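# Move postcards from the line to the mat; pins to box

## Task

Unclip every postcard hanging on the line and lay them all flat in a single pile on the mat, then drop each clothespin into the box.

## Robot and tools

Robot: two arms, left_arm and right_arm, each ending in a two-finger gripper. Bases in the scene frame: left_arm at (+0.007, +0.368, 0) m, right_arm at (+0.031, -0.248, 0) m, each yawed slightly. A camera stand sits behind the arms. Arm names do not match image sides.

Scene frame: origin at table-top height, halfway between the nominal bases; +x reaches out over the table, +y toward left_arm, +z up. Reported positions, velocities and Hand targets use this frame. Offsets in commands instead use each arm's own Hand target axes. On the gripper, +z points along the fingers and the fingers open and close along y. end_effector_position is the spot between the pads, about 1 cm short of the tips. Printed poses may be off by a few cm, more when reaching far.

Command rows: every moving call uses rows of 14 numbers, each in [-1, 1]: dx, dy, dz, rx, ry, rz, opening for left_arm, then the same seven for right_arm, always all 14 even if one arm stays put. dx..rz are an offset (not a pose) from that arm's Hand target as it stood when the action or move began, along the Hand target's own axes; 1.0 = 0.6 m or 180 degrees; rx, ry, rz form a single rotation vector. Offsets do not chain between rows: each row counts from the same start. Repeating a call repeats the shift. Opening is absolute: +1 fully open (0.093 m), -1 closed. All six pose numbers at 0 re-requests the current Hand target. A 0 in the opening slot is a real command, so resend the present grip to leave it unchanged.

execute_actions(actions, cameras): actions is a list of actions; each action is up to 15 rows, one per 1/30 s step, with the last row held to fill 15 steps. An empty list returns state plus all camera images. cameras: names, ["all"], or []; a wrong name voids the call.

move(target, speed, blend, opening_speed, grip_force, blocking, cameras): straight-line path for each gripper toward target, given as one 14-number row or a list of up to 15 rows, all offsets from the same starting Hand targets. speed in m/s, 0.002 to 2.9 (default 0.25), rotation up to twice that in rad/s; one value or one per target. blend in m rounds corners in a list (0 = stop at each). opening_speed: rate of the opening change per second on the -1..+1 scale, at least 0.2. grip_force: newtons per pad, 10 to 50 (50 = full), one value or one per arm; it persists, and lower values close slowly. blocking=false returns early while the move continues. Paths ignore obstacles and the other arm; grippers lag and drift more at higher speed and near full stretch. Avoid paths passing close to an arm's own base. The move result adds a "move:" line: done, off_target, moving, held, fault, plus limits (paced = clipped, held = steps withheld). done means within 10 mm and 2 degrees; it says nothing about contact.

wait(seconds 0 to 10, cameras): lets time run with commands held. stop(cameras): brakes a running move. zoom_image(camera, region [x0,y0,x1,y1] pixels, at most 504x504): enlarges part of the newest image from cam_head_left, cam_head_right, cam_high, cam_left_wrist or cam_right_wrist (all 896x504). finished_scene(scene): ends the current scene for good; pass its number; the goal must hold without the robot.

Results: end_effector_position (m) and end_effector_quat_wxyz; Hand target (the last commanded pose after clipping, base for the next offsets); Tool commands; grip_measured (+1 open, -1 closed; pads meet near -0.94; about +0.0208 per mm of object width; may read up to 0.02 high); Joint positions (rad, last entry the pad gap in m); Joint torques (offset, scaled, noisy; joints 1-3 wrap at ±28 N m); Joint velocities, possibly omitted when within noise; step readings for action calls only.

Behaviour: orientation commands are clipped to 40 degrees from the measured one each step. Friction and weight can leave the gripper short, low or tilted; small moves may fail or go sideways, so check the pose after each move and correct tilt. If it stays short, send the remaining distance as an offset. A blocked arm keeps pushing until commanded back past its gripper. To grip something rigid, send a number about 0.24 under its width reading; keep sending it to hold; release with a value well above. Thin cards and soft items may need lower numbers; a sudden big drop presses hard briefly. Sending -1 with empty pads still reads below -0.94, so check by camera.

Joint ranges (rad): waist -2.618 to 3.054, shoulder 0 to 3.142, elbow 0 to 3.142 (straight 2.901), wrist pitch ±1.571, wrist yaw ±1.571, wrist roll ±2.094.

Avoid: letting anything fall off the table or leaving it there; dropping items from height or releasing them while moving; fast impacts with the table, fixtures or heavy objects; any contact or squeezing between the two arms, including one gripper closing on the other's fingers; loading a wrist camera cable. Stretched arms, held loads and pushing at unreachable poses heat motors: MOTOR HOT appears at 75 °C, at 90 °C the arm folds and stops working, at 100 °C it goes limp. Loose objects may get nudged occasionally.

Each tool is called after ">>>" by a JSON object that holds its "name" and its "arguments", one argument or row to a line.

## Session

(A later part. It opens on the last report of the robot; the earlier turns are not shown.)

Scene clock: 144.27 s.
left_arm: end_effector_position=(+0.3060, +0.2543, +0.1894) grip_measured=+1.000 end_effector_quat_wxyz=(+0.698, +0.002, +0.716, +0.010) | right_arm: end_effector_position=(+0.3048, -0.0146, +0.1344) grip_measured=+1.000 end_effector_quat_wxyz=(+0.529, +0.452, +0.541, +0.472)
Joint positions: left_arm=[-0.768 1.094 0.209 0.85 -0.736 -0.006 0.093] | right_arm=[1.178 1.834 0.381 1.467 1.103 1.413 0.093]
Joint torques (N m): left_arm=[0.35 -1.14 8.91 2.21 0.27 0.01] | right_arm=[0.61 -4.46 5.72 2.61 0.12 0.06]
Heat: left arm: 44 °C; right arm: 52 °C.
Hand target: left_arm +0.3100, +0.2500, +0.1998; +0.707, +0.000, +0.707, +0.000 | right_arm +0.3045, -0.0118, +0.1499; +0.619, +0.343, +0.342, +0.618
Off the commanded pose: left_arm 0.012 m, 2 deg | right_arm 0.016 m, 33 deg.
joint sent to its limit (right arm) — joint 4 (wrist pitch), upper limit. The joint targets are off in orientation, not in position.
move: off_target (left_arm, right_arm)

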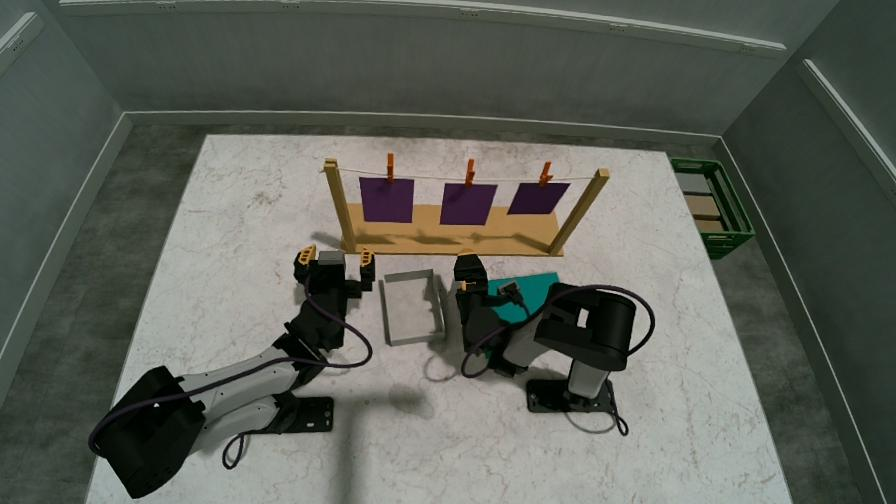

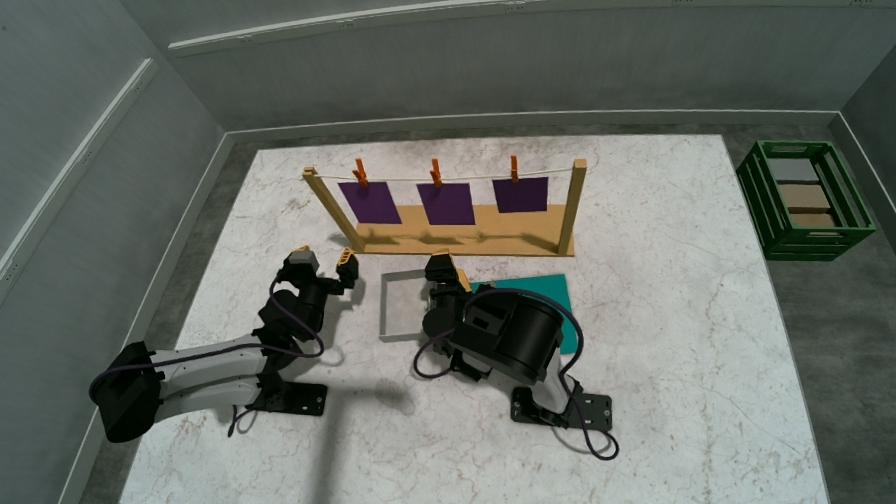

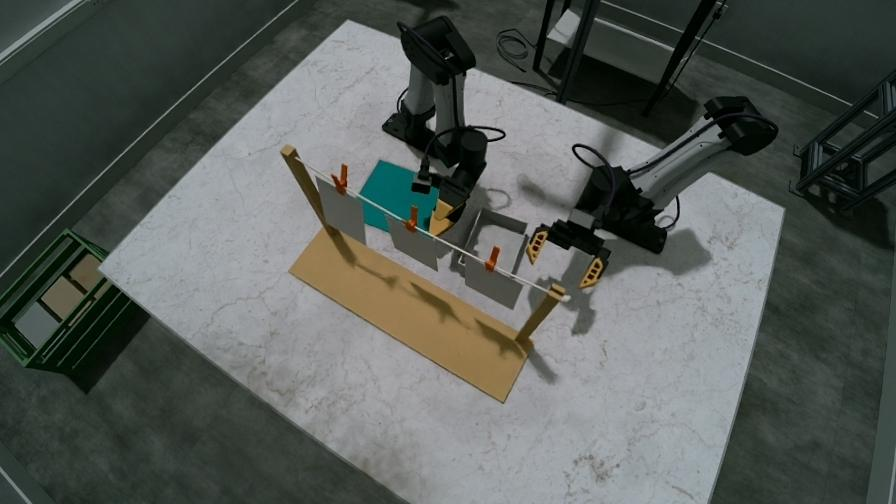

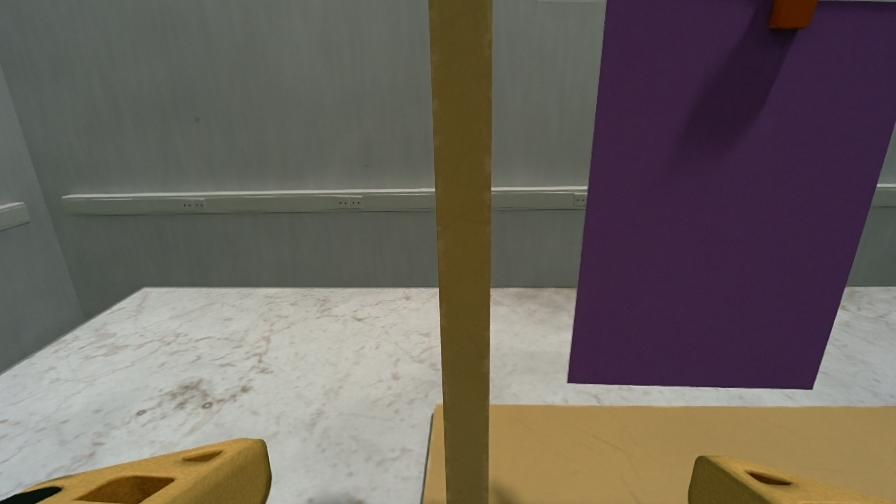

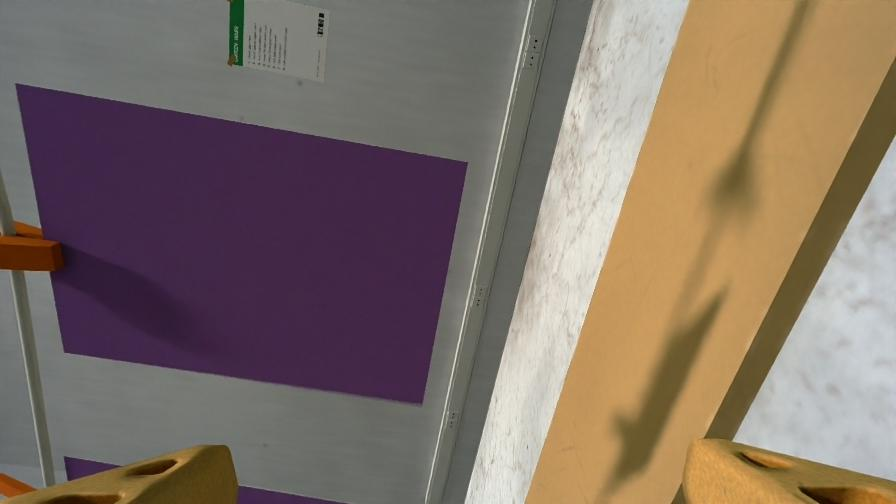

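>>> {"name": "move", "arguments": {
  "target": [-0.0167,-0.158,0.083,0,0,0,0.3,-0.15,0.217,-0.032,0.372,0,0,1],
  "speed": 0.15,
  "cameras": ["cam_left_wrist","cam_head_left","cam_high"]
}}

Scene clock: 177.17 s.
left_arm: end_effector_position=(+0.3573, +0.1590, +0.2031) grip_measured=+0.302 end_effector_quat_wxyz=(+0.700, +0.008, +0.714, +0.003) | right_arm: end_effector_position=(+0.2191, -0.1014, +0.2448) grip_measured=+1.000 end_effector_quat_wxyz=(+0.303, +0.517, +0.706, +0.378)
Joint positions: left_arm=[-0.895 1.552 0.576 0.947 -0.846 -0.006 0.06] | right_arm=[1.179 0.773 0.889 -0.889 0.707 2.091 0.093]
Joint torques (N m): left_arm=[-0.49 -4.21 8.61 2.11 -0.04 -0.01] | right_arm=[-0.59 0.73 10.35 1.26 0.27 -0.08]
Heat: left arm: 45 °C; right arm: 55 °C.
Hand target: left_arm +0.3597, +0.1551, +0.2098; +0.707, +0.000, +0.707, +0.000 | right_arm +0.2190, -0.1018, +0.2499; +0.327, +0.627, +0.627, +0.327
Off the commanded pose: left_arm 0.008 m, 1 deg | right_arm 0.005 m, 17 deg.
joint sent to its limit (right arm) — joint 6 (wrist roll), upper limit. The joint targets are off in orientation, not in position.
move: off_target (right_arm)
Images, in order (width x height): cam_head_left 896x504, cam_high 896x504, cam_left_wrist 896x504.

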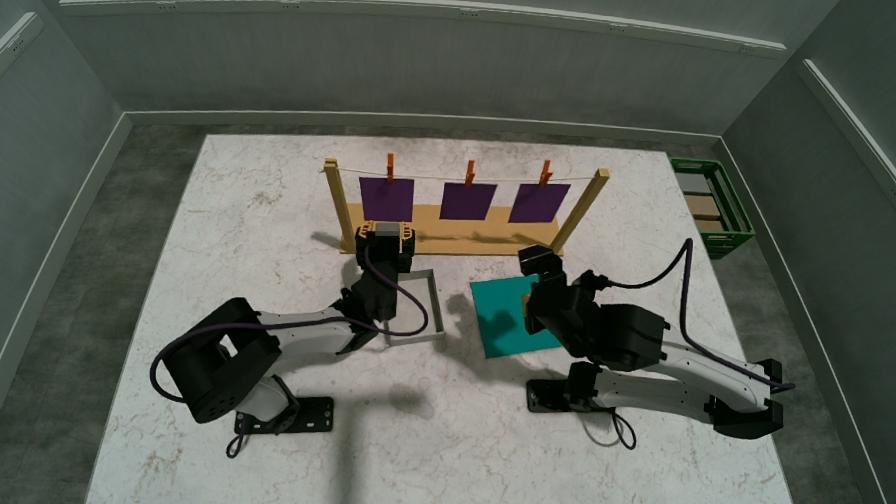

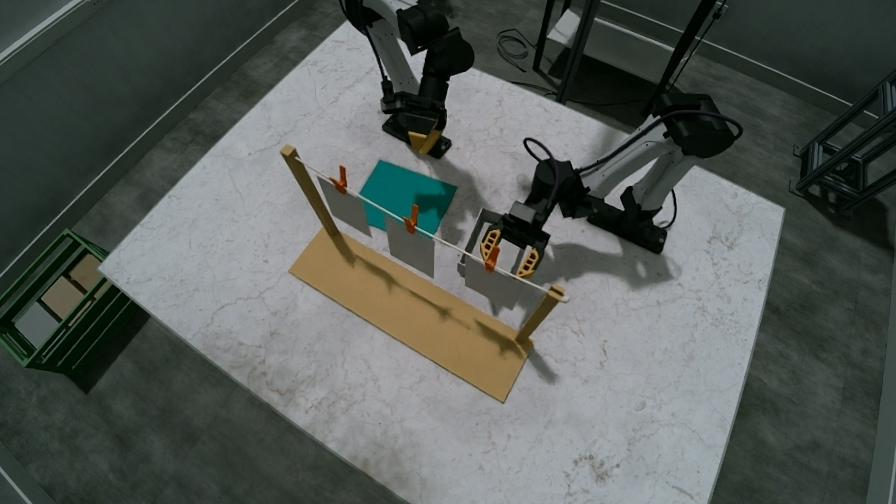

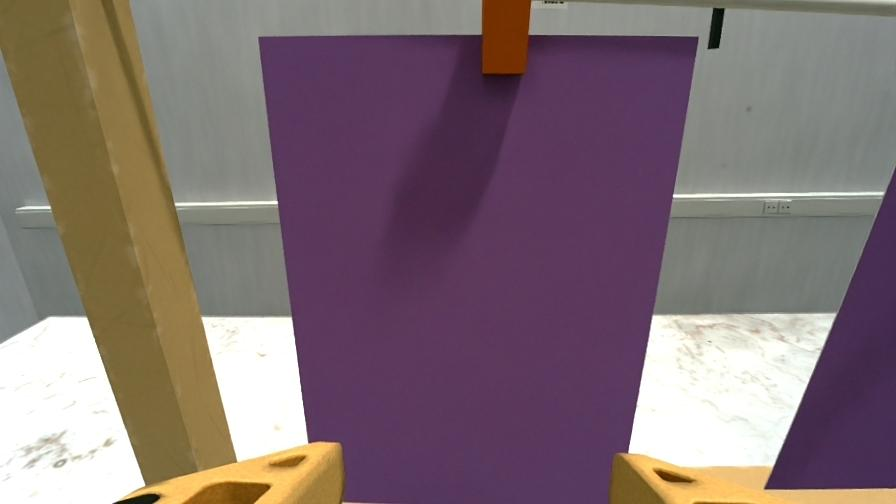

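>>> {"name": "move", "arguments": {
  "target": [
    [-0.003,0,0.05,0,0,0,0.3,0,0,0,0,0,0,1],
    [-0.023,0,0.147,0,0,0,0.3,0,0,0,0,0,0,1],
    [-0.083,0,0.207,0,0,0,0.3,0,0,0,0,0,0,1]
  ],
  "speed": 0.1,
  "blend": 0.02,
  "cameras": ["cam_left_wrist","cam_head_left","cam_high"]
}}

Scene clock: 185.07 s.
left_arm: end_effector_position=(+0.4780, +0.1594, +0.2554) grip_measured=+0.302 end_effector_quat_wxyz=(+0.705, -0.005, +0.709, +0.005) | right_arm: end_effector_position=(+0.2190, -0.1013, +0.2447) grip_measured=+1.000 end_effector_quat_wxyz=(+0.303, +0.517, +0.706, +0.378)
Joint positions: left_arm=[-0.652 1.763 1.047 0.709 -0.623 -0.005 0.06] | right_arm=[1.179 0.773 0.889 -0.889 0.706 2.091 0.093]
Joint torques (N m): left_arm=[0.38 -6.75 10.21 1.95 0.3 -0.01] | right_arm=[-0.5 0.68 10.25 1.27 0.26 -0.09]
Heat: left arm: 43 °C; right arm: 50 °C.
Hand target: left_arm +0.4839, +0.1551, +0.2596; +0.707, +0.000, +0.707, +0.000 | right_arm +0.2197, -0.1021, +0.2498; +0.300, +0.523, +0.702, +0.380 (not the last commanded pose)
Off the commanded pose: left_arm 0.008 m, 1 deg | right_arm 0.005 m, 17 deg.
move: off_target (right_arm); blend cut to 0.0151 m at target 1
Images, in order (width x height): cam_head_left 896x504, cam_high 896x504, cam_left_wrist 896x504.

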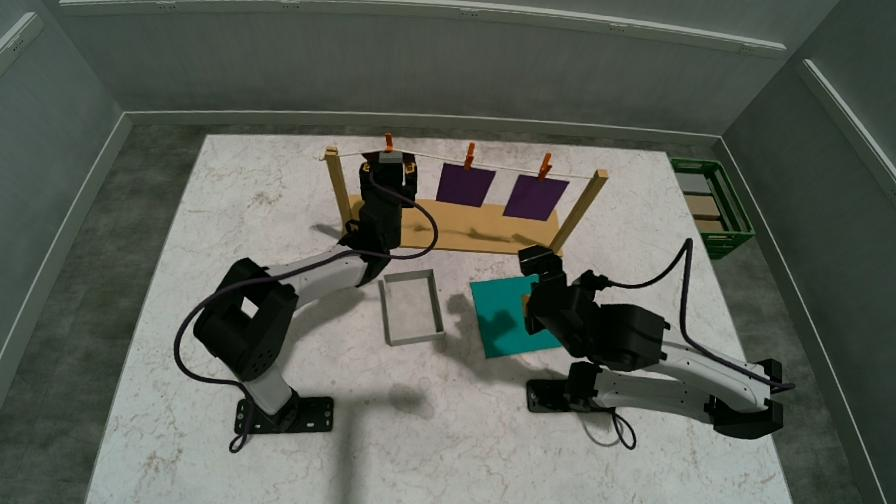

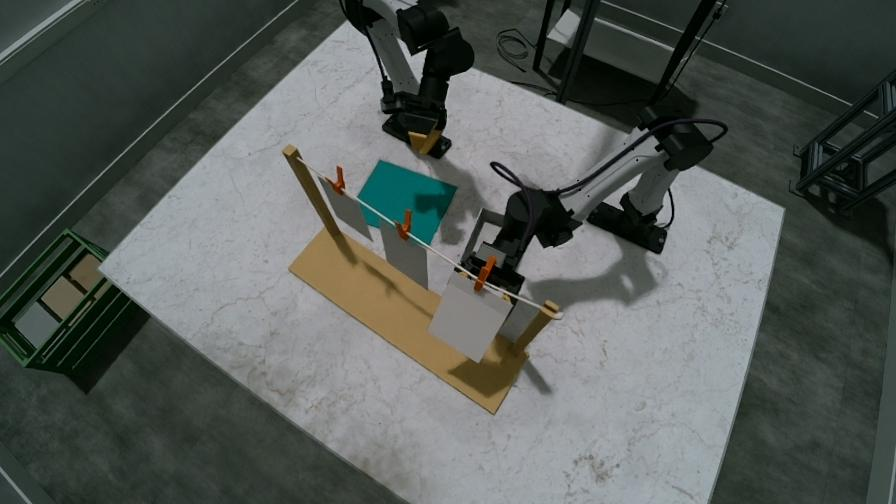

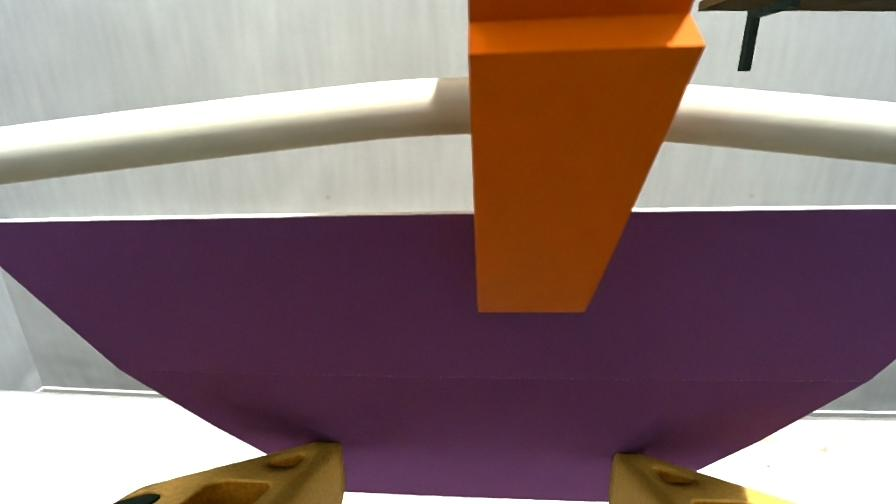

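>>> {"name": "move", "arguments": {
  "target": [0.02,0,-0.1,0,0,0,0.3,0,0,0,0,0,0,1],
  "speed": 0.12,
  "cameras": ["cam_left_wrist","cam_head_left","cam_high"]
}}

Scene clock: 188.17 s.
left_arm: end_effector_position=(+0.4282, +0.1515, +0.2344) grip_measured=+0.302 end_effector_quat_wxyz=(+0.696, +0.011, +0.718, +0.005) | right_arm: end_effector_position=(+0.2190, -0.1013, +0.2447) grip_measured=+1.000 end_effector_quat_wxyz=(+0.303, +0.517, +0.706, +0.378)
Joint positions: left_arm=[-0.748 1.661 0.863 0.755 -0.696 -0.005 0.06] | right_arm=[1.179 0.773 0.889 -0.889 0.706 2.091 0.093]
Joint torques (N m): left_arm=[-0.31 -9.09 6.72 2.24 0.01 -0.02] | right_arm=[-0.54 0.68 10.32 1.26 0.26 -0.07]
Heat: left arm: 43 °C; right arm: 50 °C.
Hand target: left_arm +0.4239, +0.1552, +0.2478; +0.707, +0.000, +0.707, +0.000 | right_arm +0.2197, -0.1021, +0.2498; +0.300, +0.523, +0.702, +0.380
Off the commanded pose: left_arm 0.014 m, 2 deg | right_arm 0.005 m, 1 deg.
move: off_target (left_arm)
Images, in order (width x height): cam_head_left 896x504, cam_high 896x504, cam_left_wrist 896x504.

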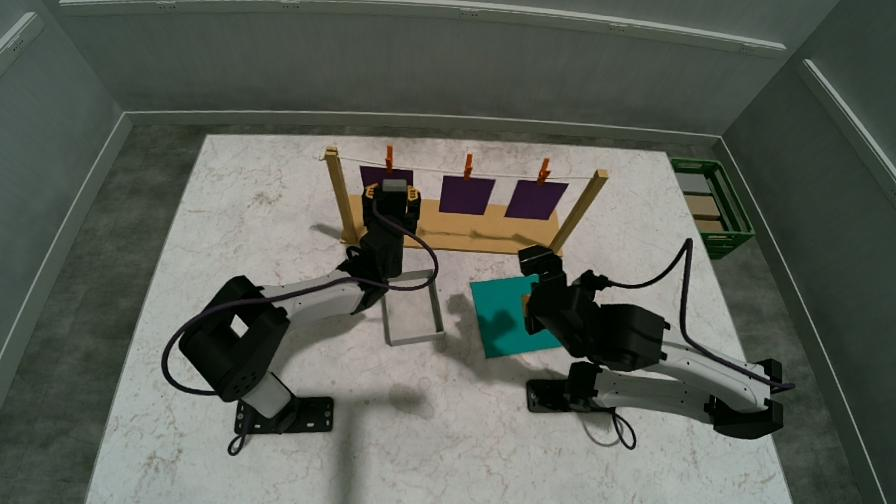

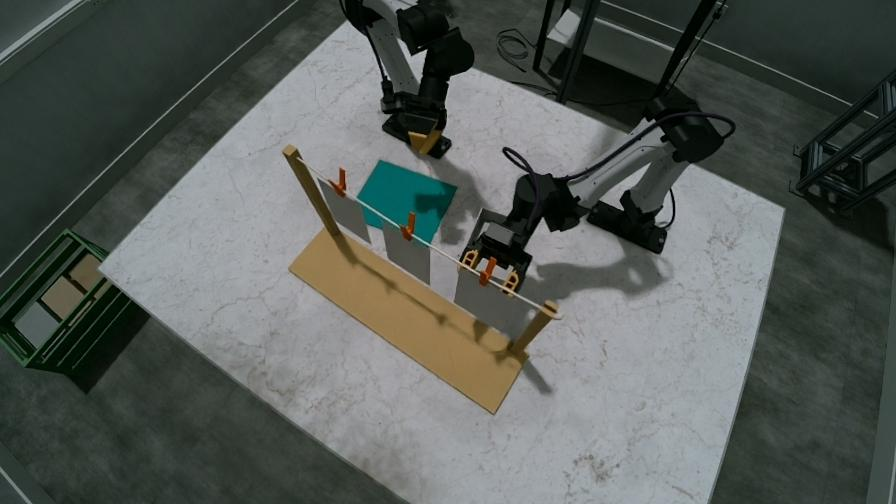

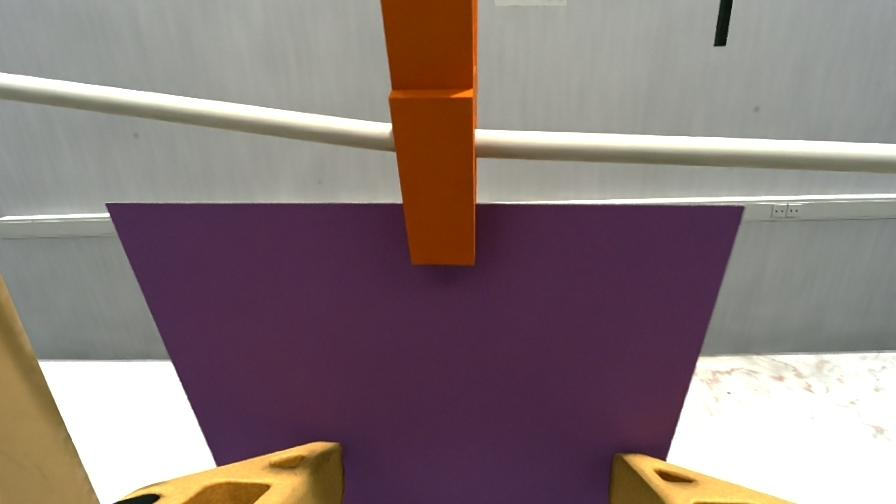

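>>> {"name": "move", "arguments": {
  "target": [0.03,0,-0.18,0,0,0,0.3,0,0,0,0,0,0,1],
  "speed": 0.3,
  "cameras": ["cam_left_wrist","cam_high"]
}}

>>> {"name": "wait", "arguments": {
  "seconds": 1,
  "cameras": ["cam_left_wrist"]
}}

>>> {"name": "wait", "arguments": {
  "seconds": 3,
  "cameras": ["all"]
}}

Scene clock: 228.60 s.
left_arm: end_effector_position=(+0.3188, +0.1517, +0.2223) grip_measured=+0.302 end_effector_quat_wxyz=(+0.700, +0.011, +0.714, +0.006) | right_arm: end_effector_position=(+0.2190, -0.1013, +0.2447) grip_measured=+1.000 end_effector_quat_wxyz=(+0.303, +0.517, +0.706, +0.378)
Joint positions: left_arm=[-1.026 1.414 0.556 0.823 -0.975 -0.005 0.06] | right_arm=[1.179 0.773 0.889 -0.889 0.706 2.091 0.093]
Joint torques (N m): left_arm=[-0.46 -6.09 6.41 2.06 -0.06 -0.02] | right_arm=[-0.58 0.69 10.28 1.26 0.26 -0.09]
Heat: left arm: 46 °C; right arm: 54 °C.
Hand target: left_arm +0.3159, +0.1553, +0.2296; +0.707, +0.000, +0.707, +0.000 | right_arm +0.2197, -0.1021, +0.2498; +0.300, +0.523, +0.702, +0.380
Off the commanded pose: left_arm 0.009 m, 2 deg | right_arm 0.005 m, 1 deg.
move: done
Images, in order (width x height): cam_high 896x504, cam_left_wrist 896x504.

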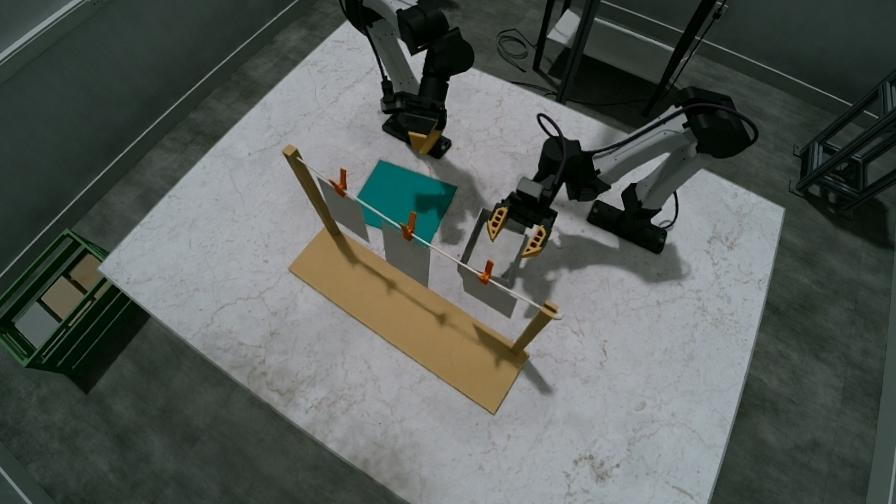

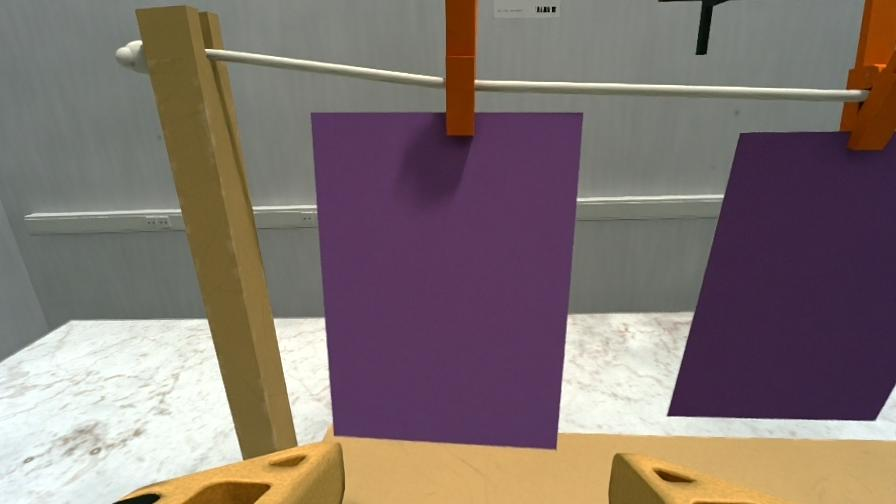

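Scene clock: 229.60 s.
left_arm: end_effector_position=(+0.3188, +0.1518, +0.2223) grip_measured=+0.302 end_effector_quat_wxyz=(+0.700, +0.011, +0.714, +0.006) | right_arm: end_effector_position=(+0.2190, -0.1013, +0.2447) grip_measured=+1.000 end_effector_quat_wxyz=(+0.303, +0.517, +0.706, +0.378)
Joint positions: left_arm=[-1.026 1.414 0.556 0.823 -0.975 -0.005 0.06] | right_arm=[1.179 0.773 0.889 -0.889 0.706 2.091 0.093]
Joint torques (N m): left_arm=[-0.44 -6.08 6.38 2.05 -0.05 -0.02] | right_arm=[-0.55 0.7 10.28 1.25 0.26 -0.08]
Heat: left arm: 46 °C; right arm: 54 °C.
Hand target: left_arm +0.3159, +0.1553, +0.2296; +0.707, +0.000, +0.707, +0.000 | right_arm +0.2197, -0.1021, +0.2498; +0.300, +0.523, +0.702, +0.380
Tool commands: left_gripper/opening=+0.3 right_gripper/opening=+1.0
Off the commanded pose: left_arm 0.009 m, 2 deg | right_arm 0.005 m, 1 deg.
wait: 1.00 s; at rest by 0.17 s
Images, in order (width x height): cam_left_wrist 896x504.

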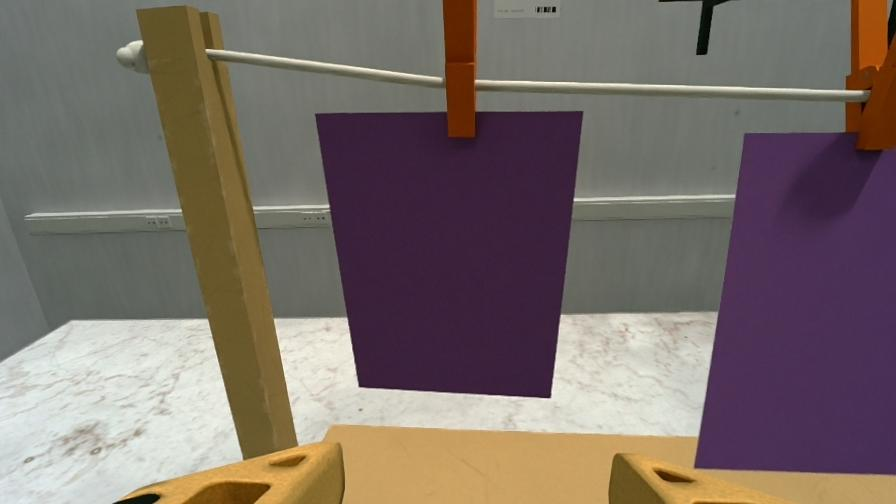

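Scene clock: 232.60 s.
left_arm: end_effector_position=(+0.3188, +0.1518, +0.2223) grip_measured=+0.302 end_effector_quat_wxyz=(+0.700, +0.011, +0.714, +0.006) | right_arm: end_effector_position=(+0.2190, -0.1013, +0.2447) grip_measured=+1.000 end_effector_quat_wxyz=(+0.303, +0.517, +0.706, +0.378)
Joint positions: left_arm=[-1.026 1.414 0.556 0.823 -0.975 -0.005 0.06] | right_arm=[1.179 0.773 0.889 -0.889 0.706 2.091 0.093]
Joint torques (N m): left_arm=[-0.42 -6.11 6.35 2.05 -0.05 -0.02] | right_arm=[-0.54 0.69 10.28 1.26 0.26 -0.08]
Heat: left arm: 46 °C; right arm: 55 °C.
Hand target: left_arm +0.3159, +0.1553, +0.2296; +0.707, +0.000, +0.707, +0.000 | right_arm +0.2197, -0.1021, +0.2498; +0.300, +0.523, +0.702, +0.380
Tool commands: left_gripper/opening=+0.3 right_gripper/opening=+1.0
Off the commanded pose: left_arm 0.009 m, 2 deg | right_arm 0.005 m, 1 deg.
wait: 3.00 s; at rest by 0.17 s

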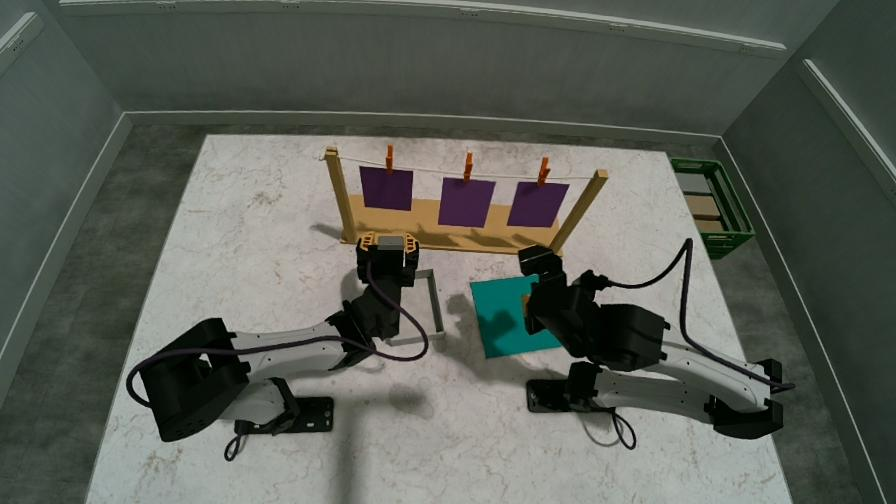

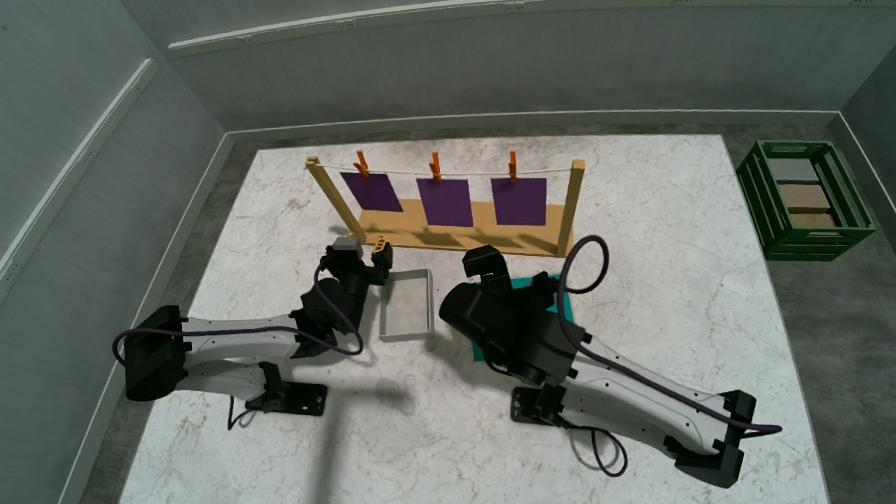

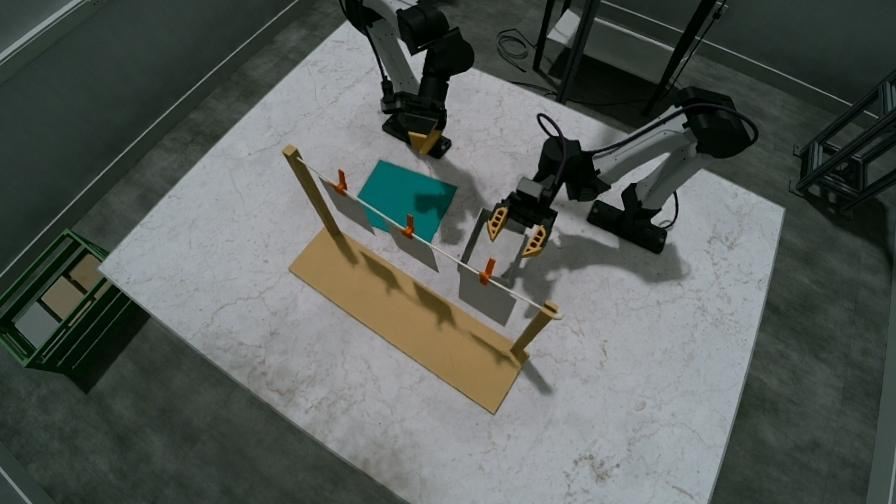

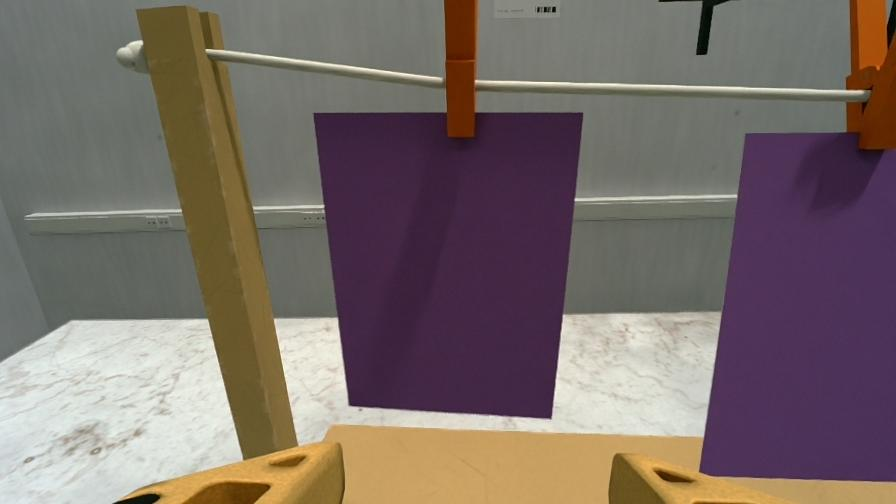

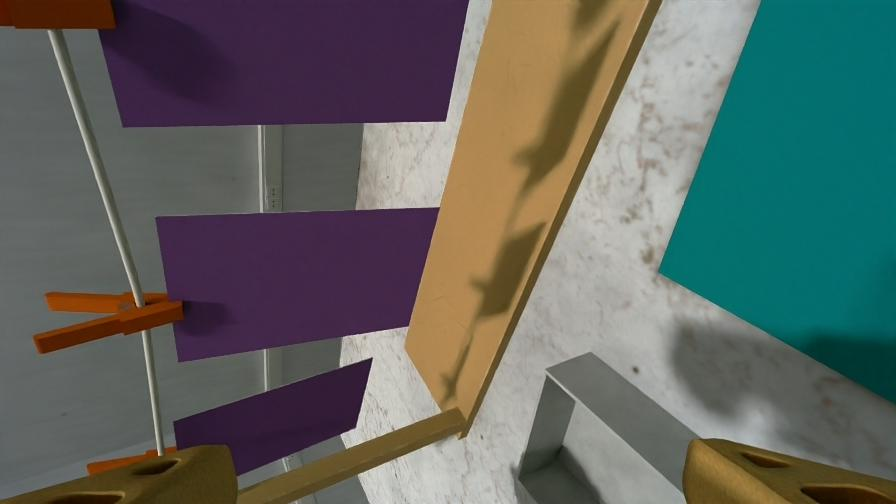

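>>> {"name": "move", "arguments": {
  "target": [
    [-0.2,0.075,-0.16,0,0,0,1,0,0,0,0,0,0,1],
    [-0.25,0.225,0.04,0.4873,0.1306,0.1306,1,0,0,0,0,0,0,1]
  ],
  "speed": 0.25,
  "blend": 0.05,
  "cameras": ["all"]
}}

Scene clock: 277.90 s.
left_arm: end_effector_position=(+0.3387, +0.2890, +0.3766) grip_measured=+1.000 end_effector_quat_wxyz=(+0.475, +0.523, +0.656, -0.266) | right_arm: end_effector_position=(+0.2190, -0.1013, +0.2447) grip_measured=+1.000 end_effector_quat_wxyz=(+0.303, +0.517, +0.706, +0.378)
Joint positions: left_arm=[0.186 1.668 2.009 -1.573 1.125 1.361 0.093] | right_arm=[1.179 0.773 0.889 -0.889 0.706 2.091 0.093]
Joint torques (N m): left_arm=[0.29 -4.72 7.99 0.72 0.84 0.13] | right_arm=[-0.54 0.69 10.26 1.26 0.25 -0.09]
Heat: left arm: 45 °C; right arm: 57 °C.
Hand target: left_arm +0.3400, +0.2902, +0.3797; +0.354, +0.612, +0.612, -0.353 | right_arm +0.2197, -0.1021, +0.2498; +0.300, +0.523, +0.702, +0.380
Off the commanded pose: left_arm 0.003 m, 21 deg | right_arm 0.005 m, 1 deg.
joint sent to its limit (left arm) — joint 4 (wrist pitch), lower limit. The joint targets are off in orientation, not in position.
move: off_target (left_arm)

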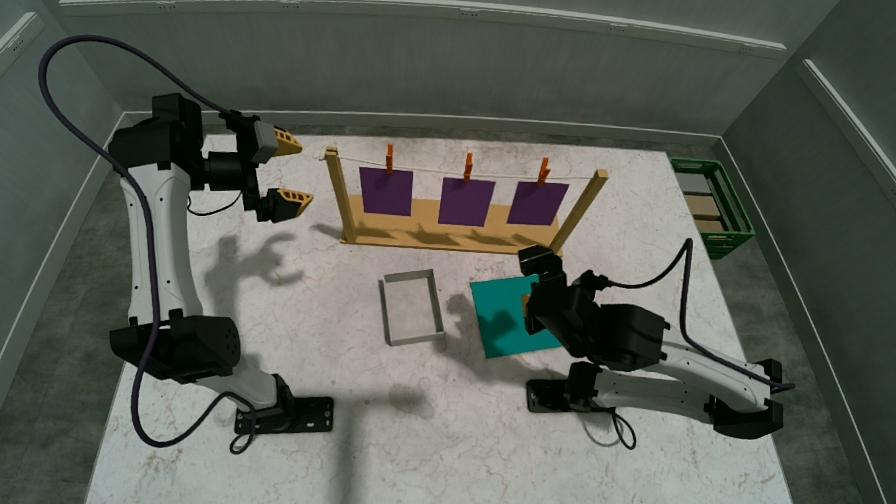

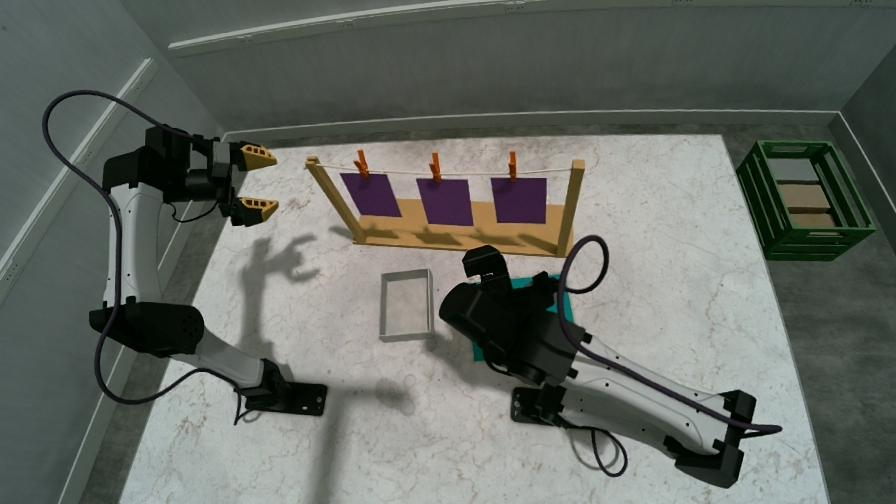

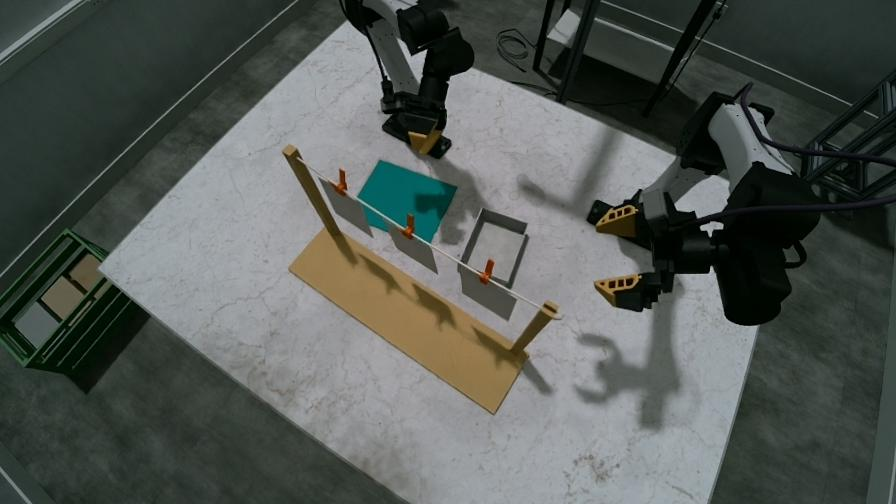

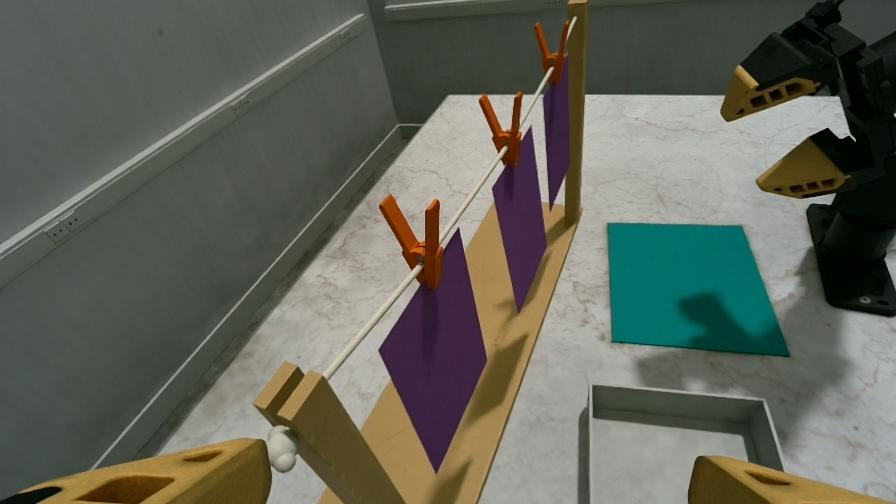

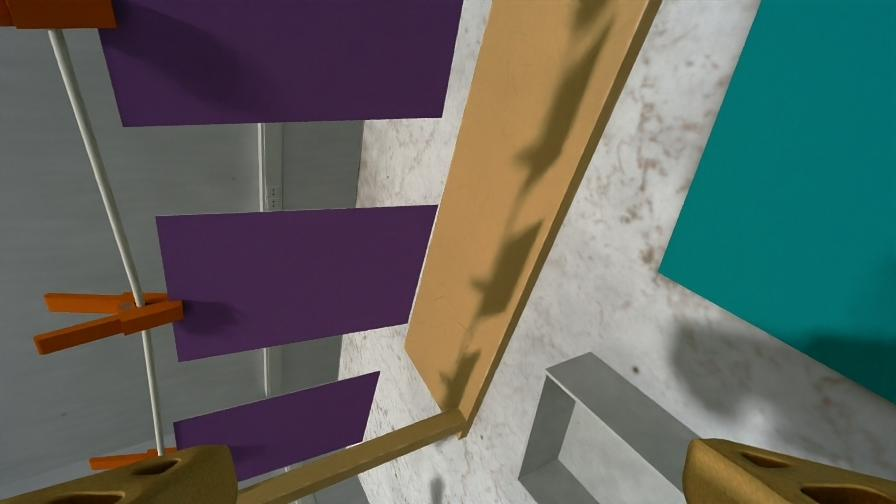

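>>> {"name": "move", "arguments": {
  "target": [0,0,0,0,0,0,1,0.105,0.031,0.139,-0.4546,0.1989,-0.518,1],
  "speed": 0.25,
  "cameras": ["cam_left_wrist","cam_right_wrist","cam_head_left"]
}}

Scene clock: 291.90 s.
left_arm: end_effector_position=(+0.3386, +0.2890, +0.3766) grip_measured=+1.000 end_effector_quat_wxyz=(+0.475, +0.523, +0.655, -0.266) | right_arm: end_effector_position=(+0.2774, -0.0192, +0.2117) grip_measured=+1.000 end_effector_quat_wxyz=(+0.491, -0.491, +0.509, +0.508)
Joint positions: left_arm=[0.186 1.668 2.009 -1.574 1.125 1.362 0.093] | right_arm=[0.281 1.447 0.504 0.936 -1.331 0.029 0.093]
Joint torques (N m): left_arm=[0.28 -4.72 8.02 0.73 0.84 0.12] | right_arm=[-0.47 -5.68 9.1 1.3 -0.11 -0.32]
Heat: left arm: 41 °C; right arm: 57 °C.
Hand target: left_arm +0.3399, +0.2902, +0.3796; +0.354, +0.612, +0.612, -0.353 | right_arm +0.2802, -0.0202, +0.2198; +0.500, -0.499, +0.500, +0.500
Off the commanded pose: left_arm 0.004 m, 21 deg | right_arm 0.009 m, 2 deg.
joint sent to its limit (left arm) — joint 4 (wrist pitch), lower limit. The joint targets are off in orientation, not in position.
move: off_target (left_arm)
Images, in order (width x height): cam_head_left 896x504, cam_left_wrist 896x504, cam_right_wrist 896x504.

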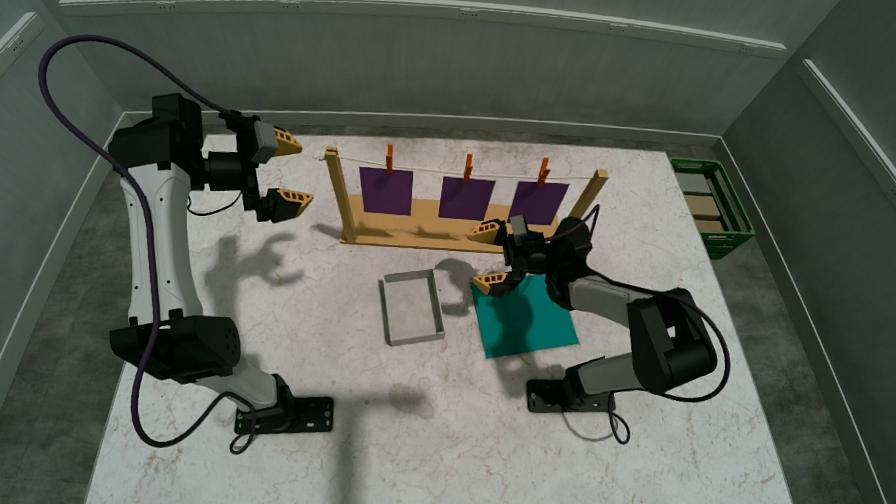

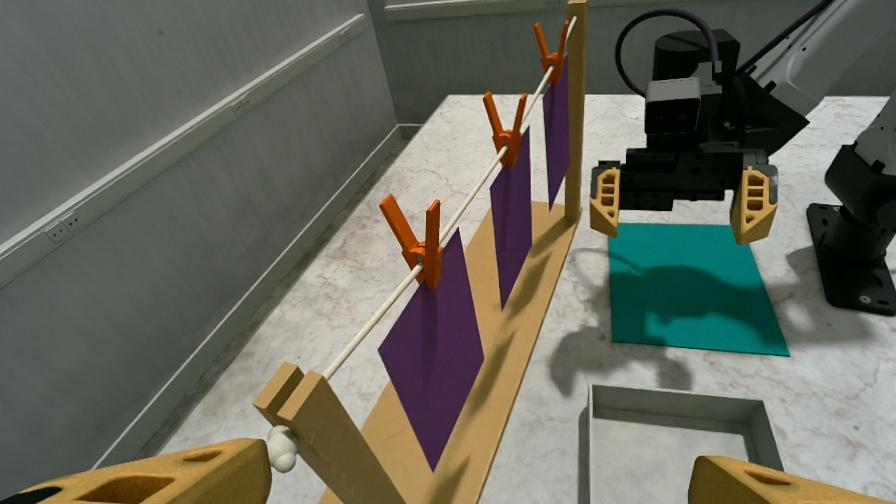

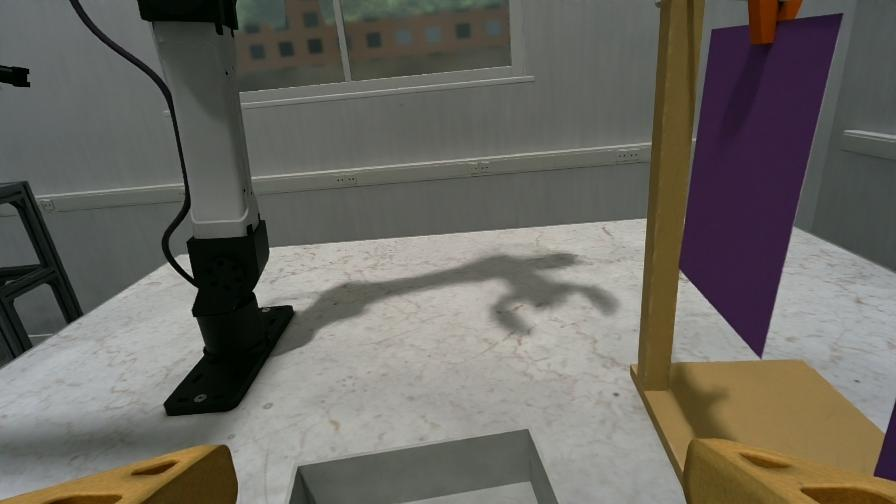

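>>> {"name": "move", "arguments": {
  "target": [0,0,0,0,0,0,1,0.15,-0.137,0.2,0,0,0,1],
  "speed": 0.15,
  "cameras": ["cam_left_wrist","cam_right_wrist","cam_high"]
}}

Scene clock: 303.47 s.
left_arm: end_effector_position=(+0.3386, +0.2890, +0.3766) grip_measured=+1.000 end_effector_quat_wxyz=(+0.475, +0.523, +0.655, -0.266) | right_arm: end_effector_position=(+0.3582, +0.0960, +0.1319) grip_measured=+1.000 end_effector_quat_wxyz=(+0.495, -0.500, +0.502, +0.503)
Joint positions: left_arm=[0.186 1.668 2.009 -1.574 1.125 1.362 0.093] | right_arm=[0.532 2.107 0.901 1.198 -1.087 0.002 0.093]
Joint torques (N m): left_arm=[0.28 -4.77 8.01 0.74 0.84 0.11] | right_arm=[0.4 -7.91 7.66 1.7 0.04 -0.16]
Heat: left arm: 42 °C; right arm: 57 °C.
Hand target: left_arm +0.3399, +0.2902, +0.3796; +0.354, +0.612, +0.612, -0.353 | right_arm +0.3624, +0.0998, +0.1298; +0.500, -0.499, +0.500, +0.500
Off the commanded pose: left_arm 0.004 m, 21 deg | right_arm 0.006 m, 1 deg.
joint sent to its limit (left arm) — joint 4 (wrist pitch), lower limit. The joint targets are off in orientation, not in position.
move: off_target (left_arm)
Images, in order (width x height): cam_high 896x504, cam_left_wrist 896x504, cam_right_wrist 896x504.

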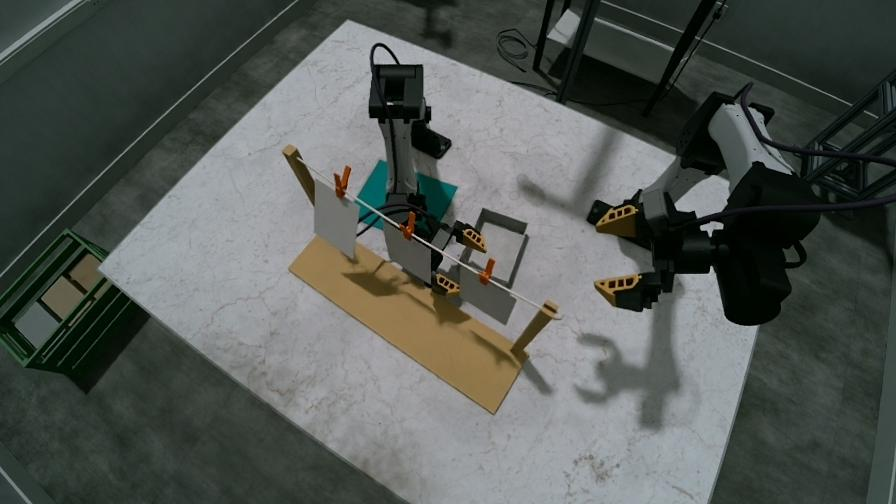

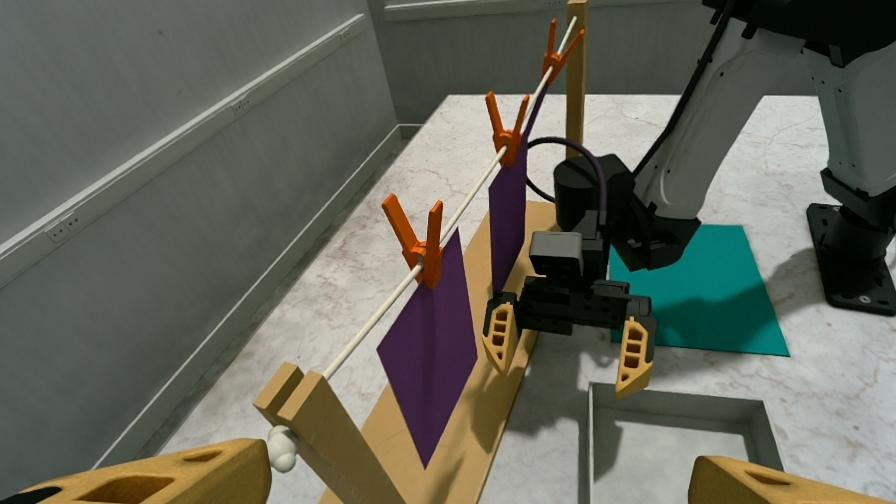

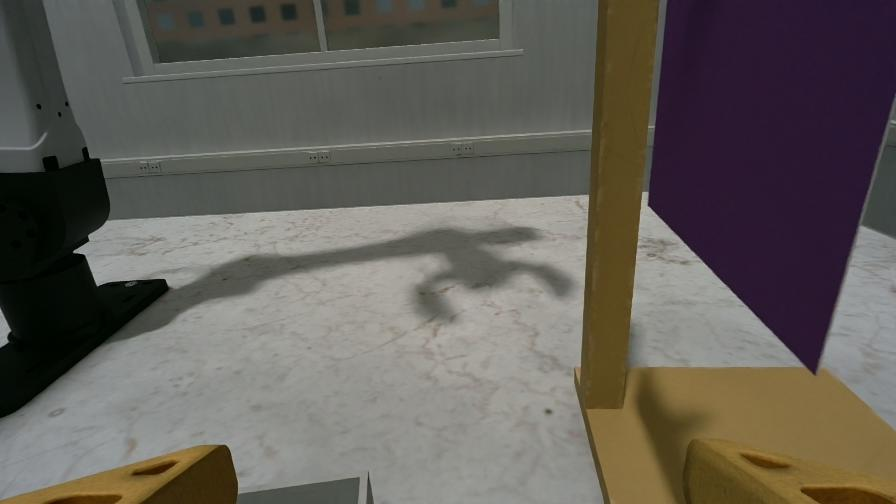

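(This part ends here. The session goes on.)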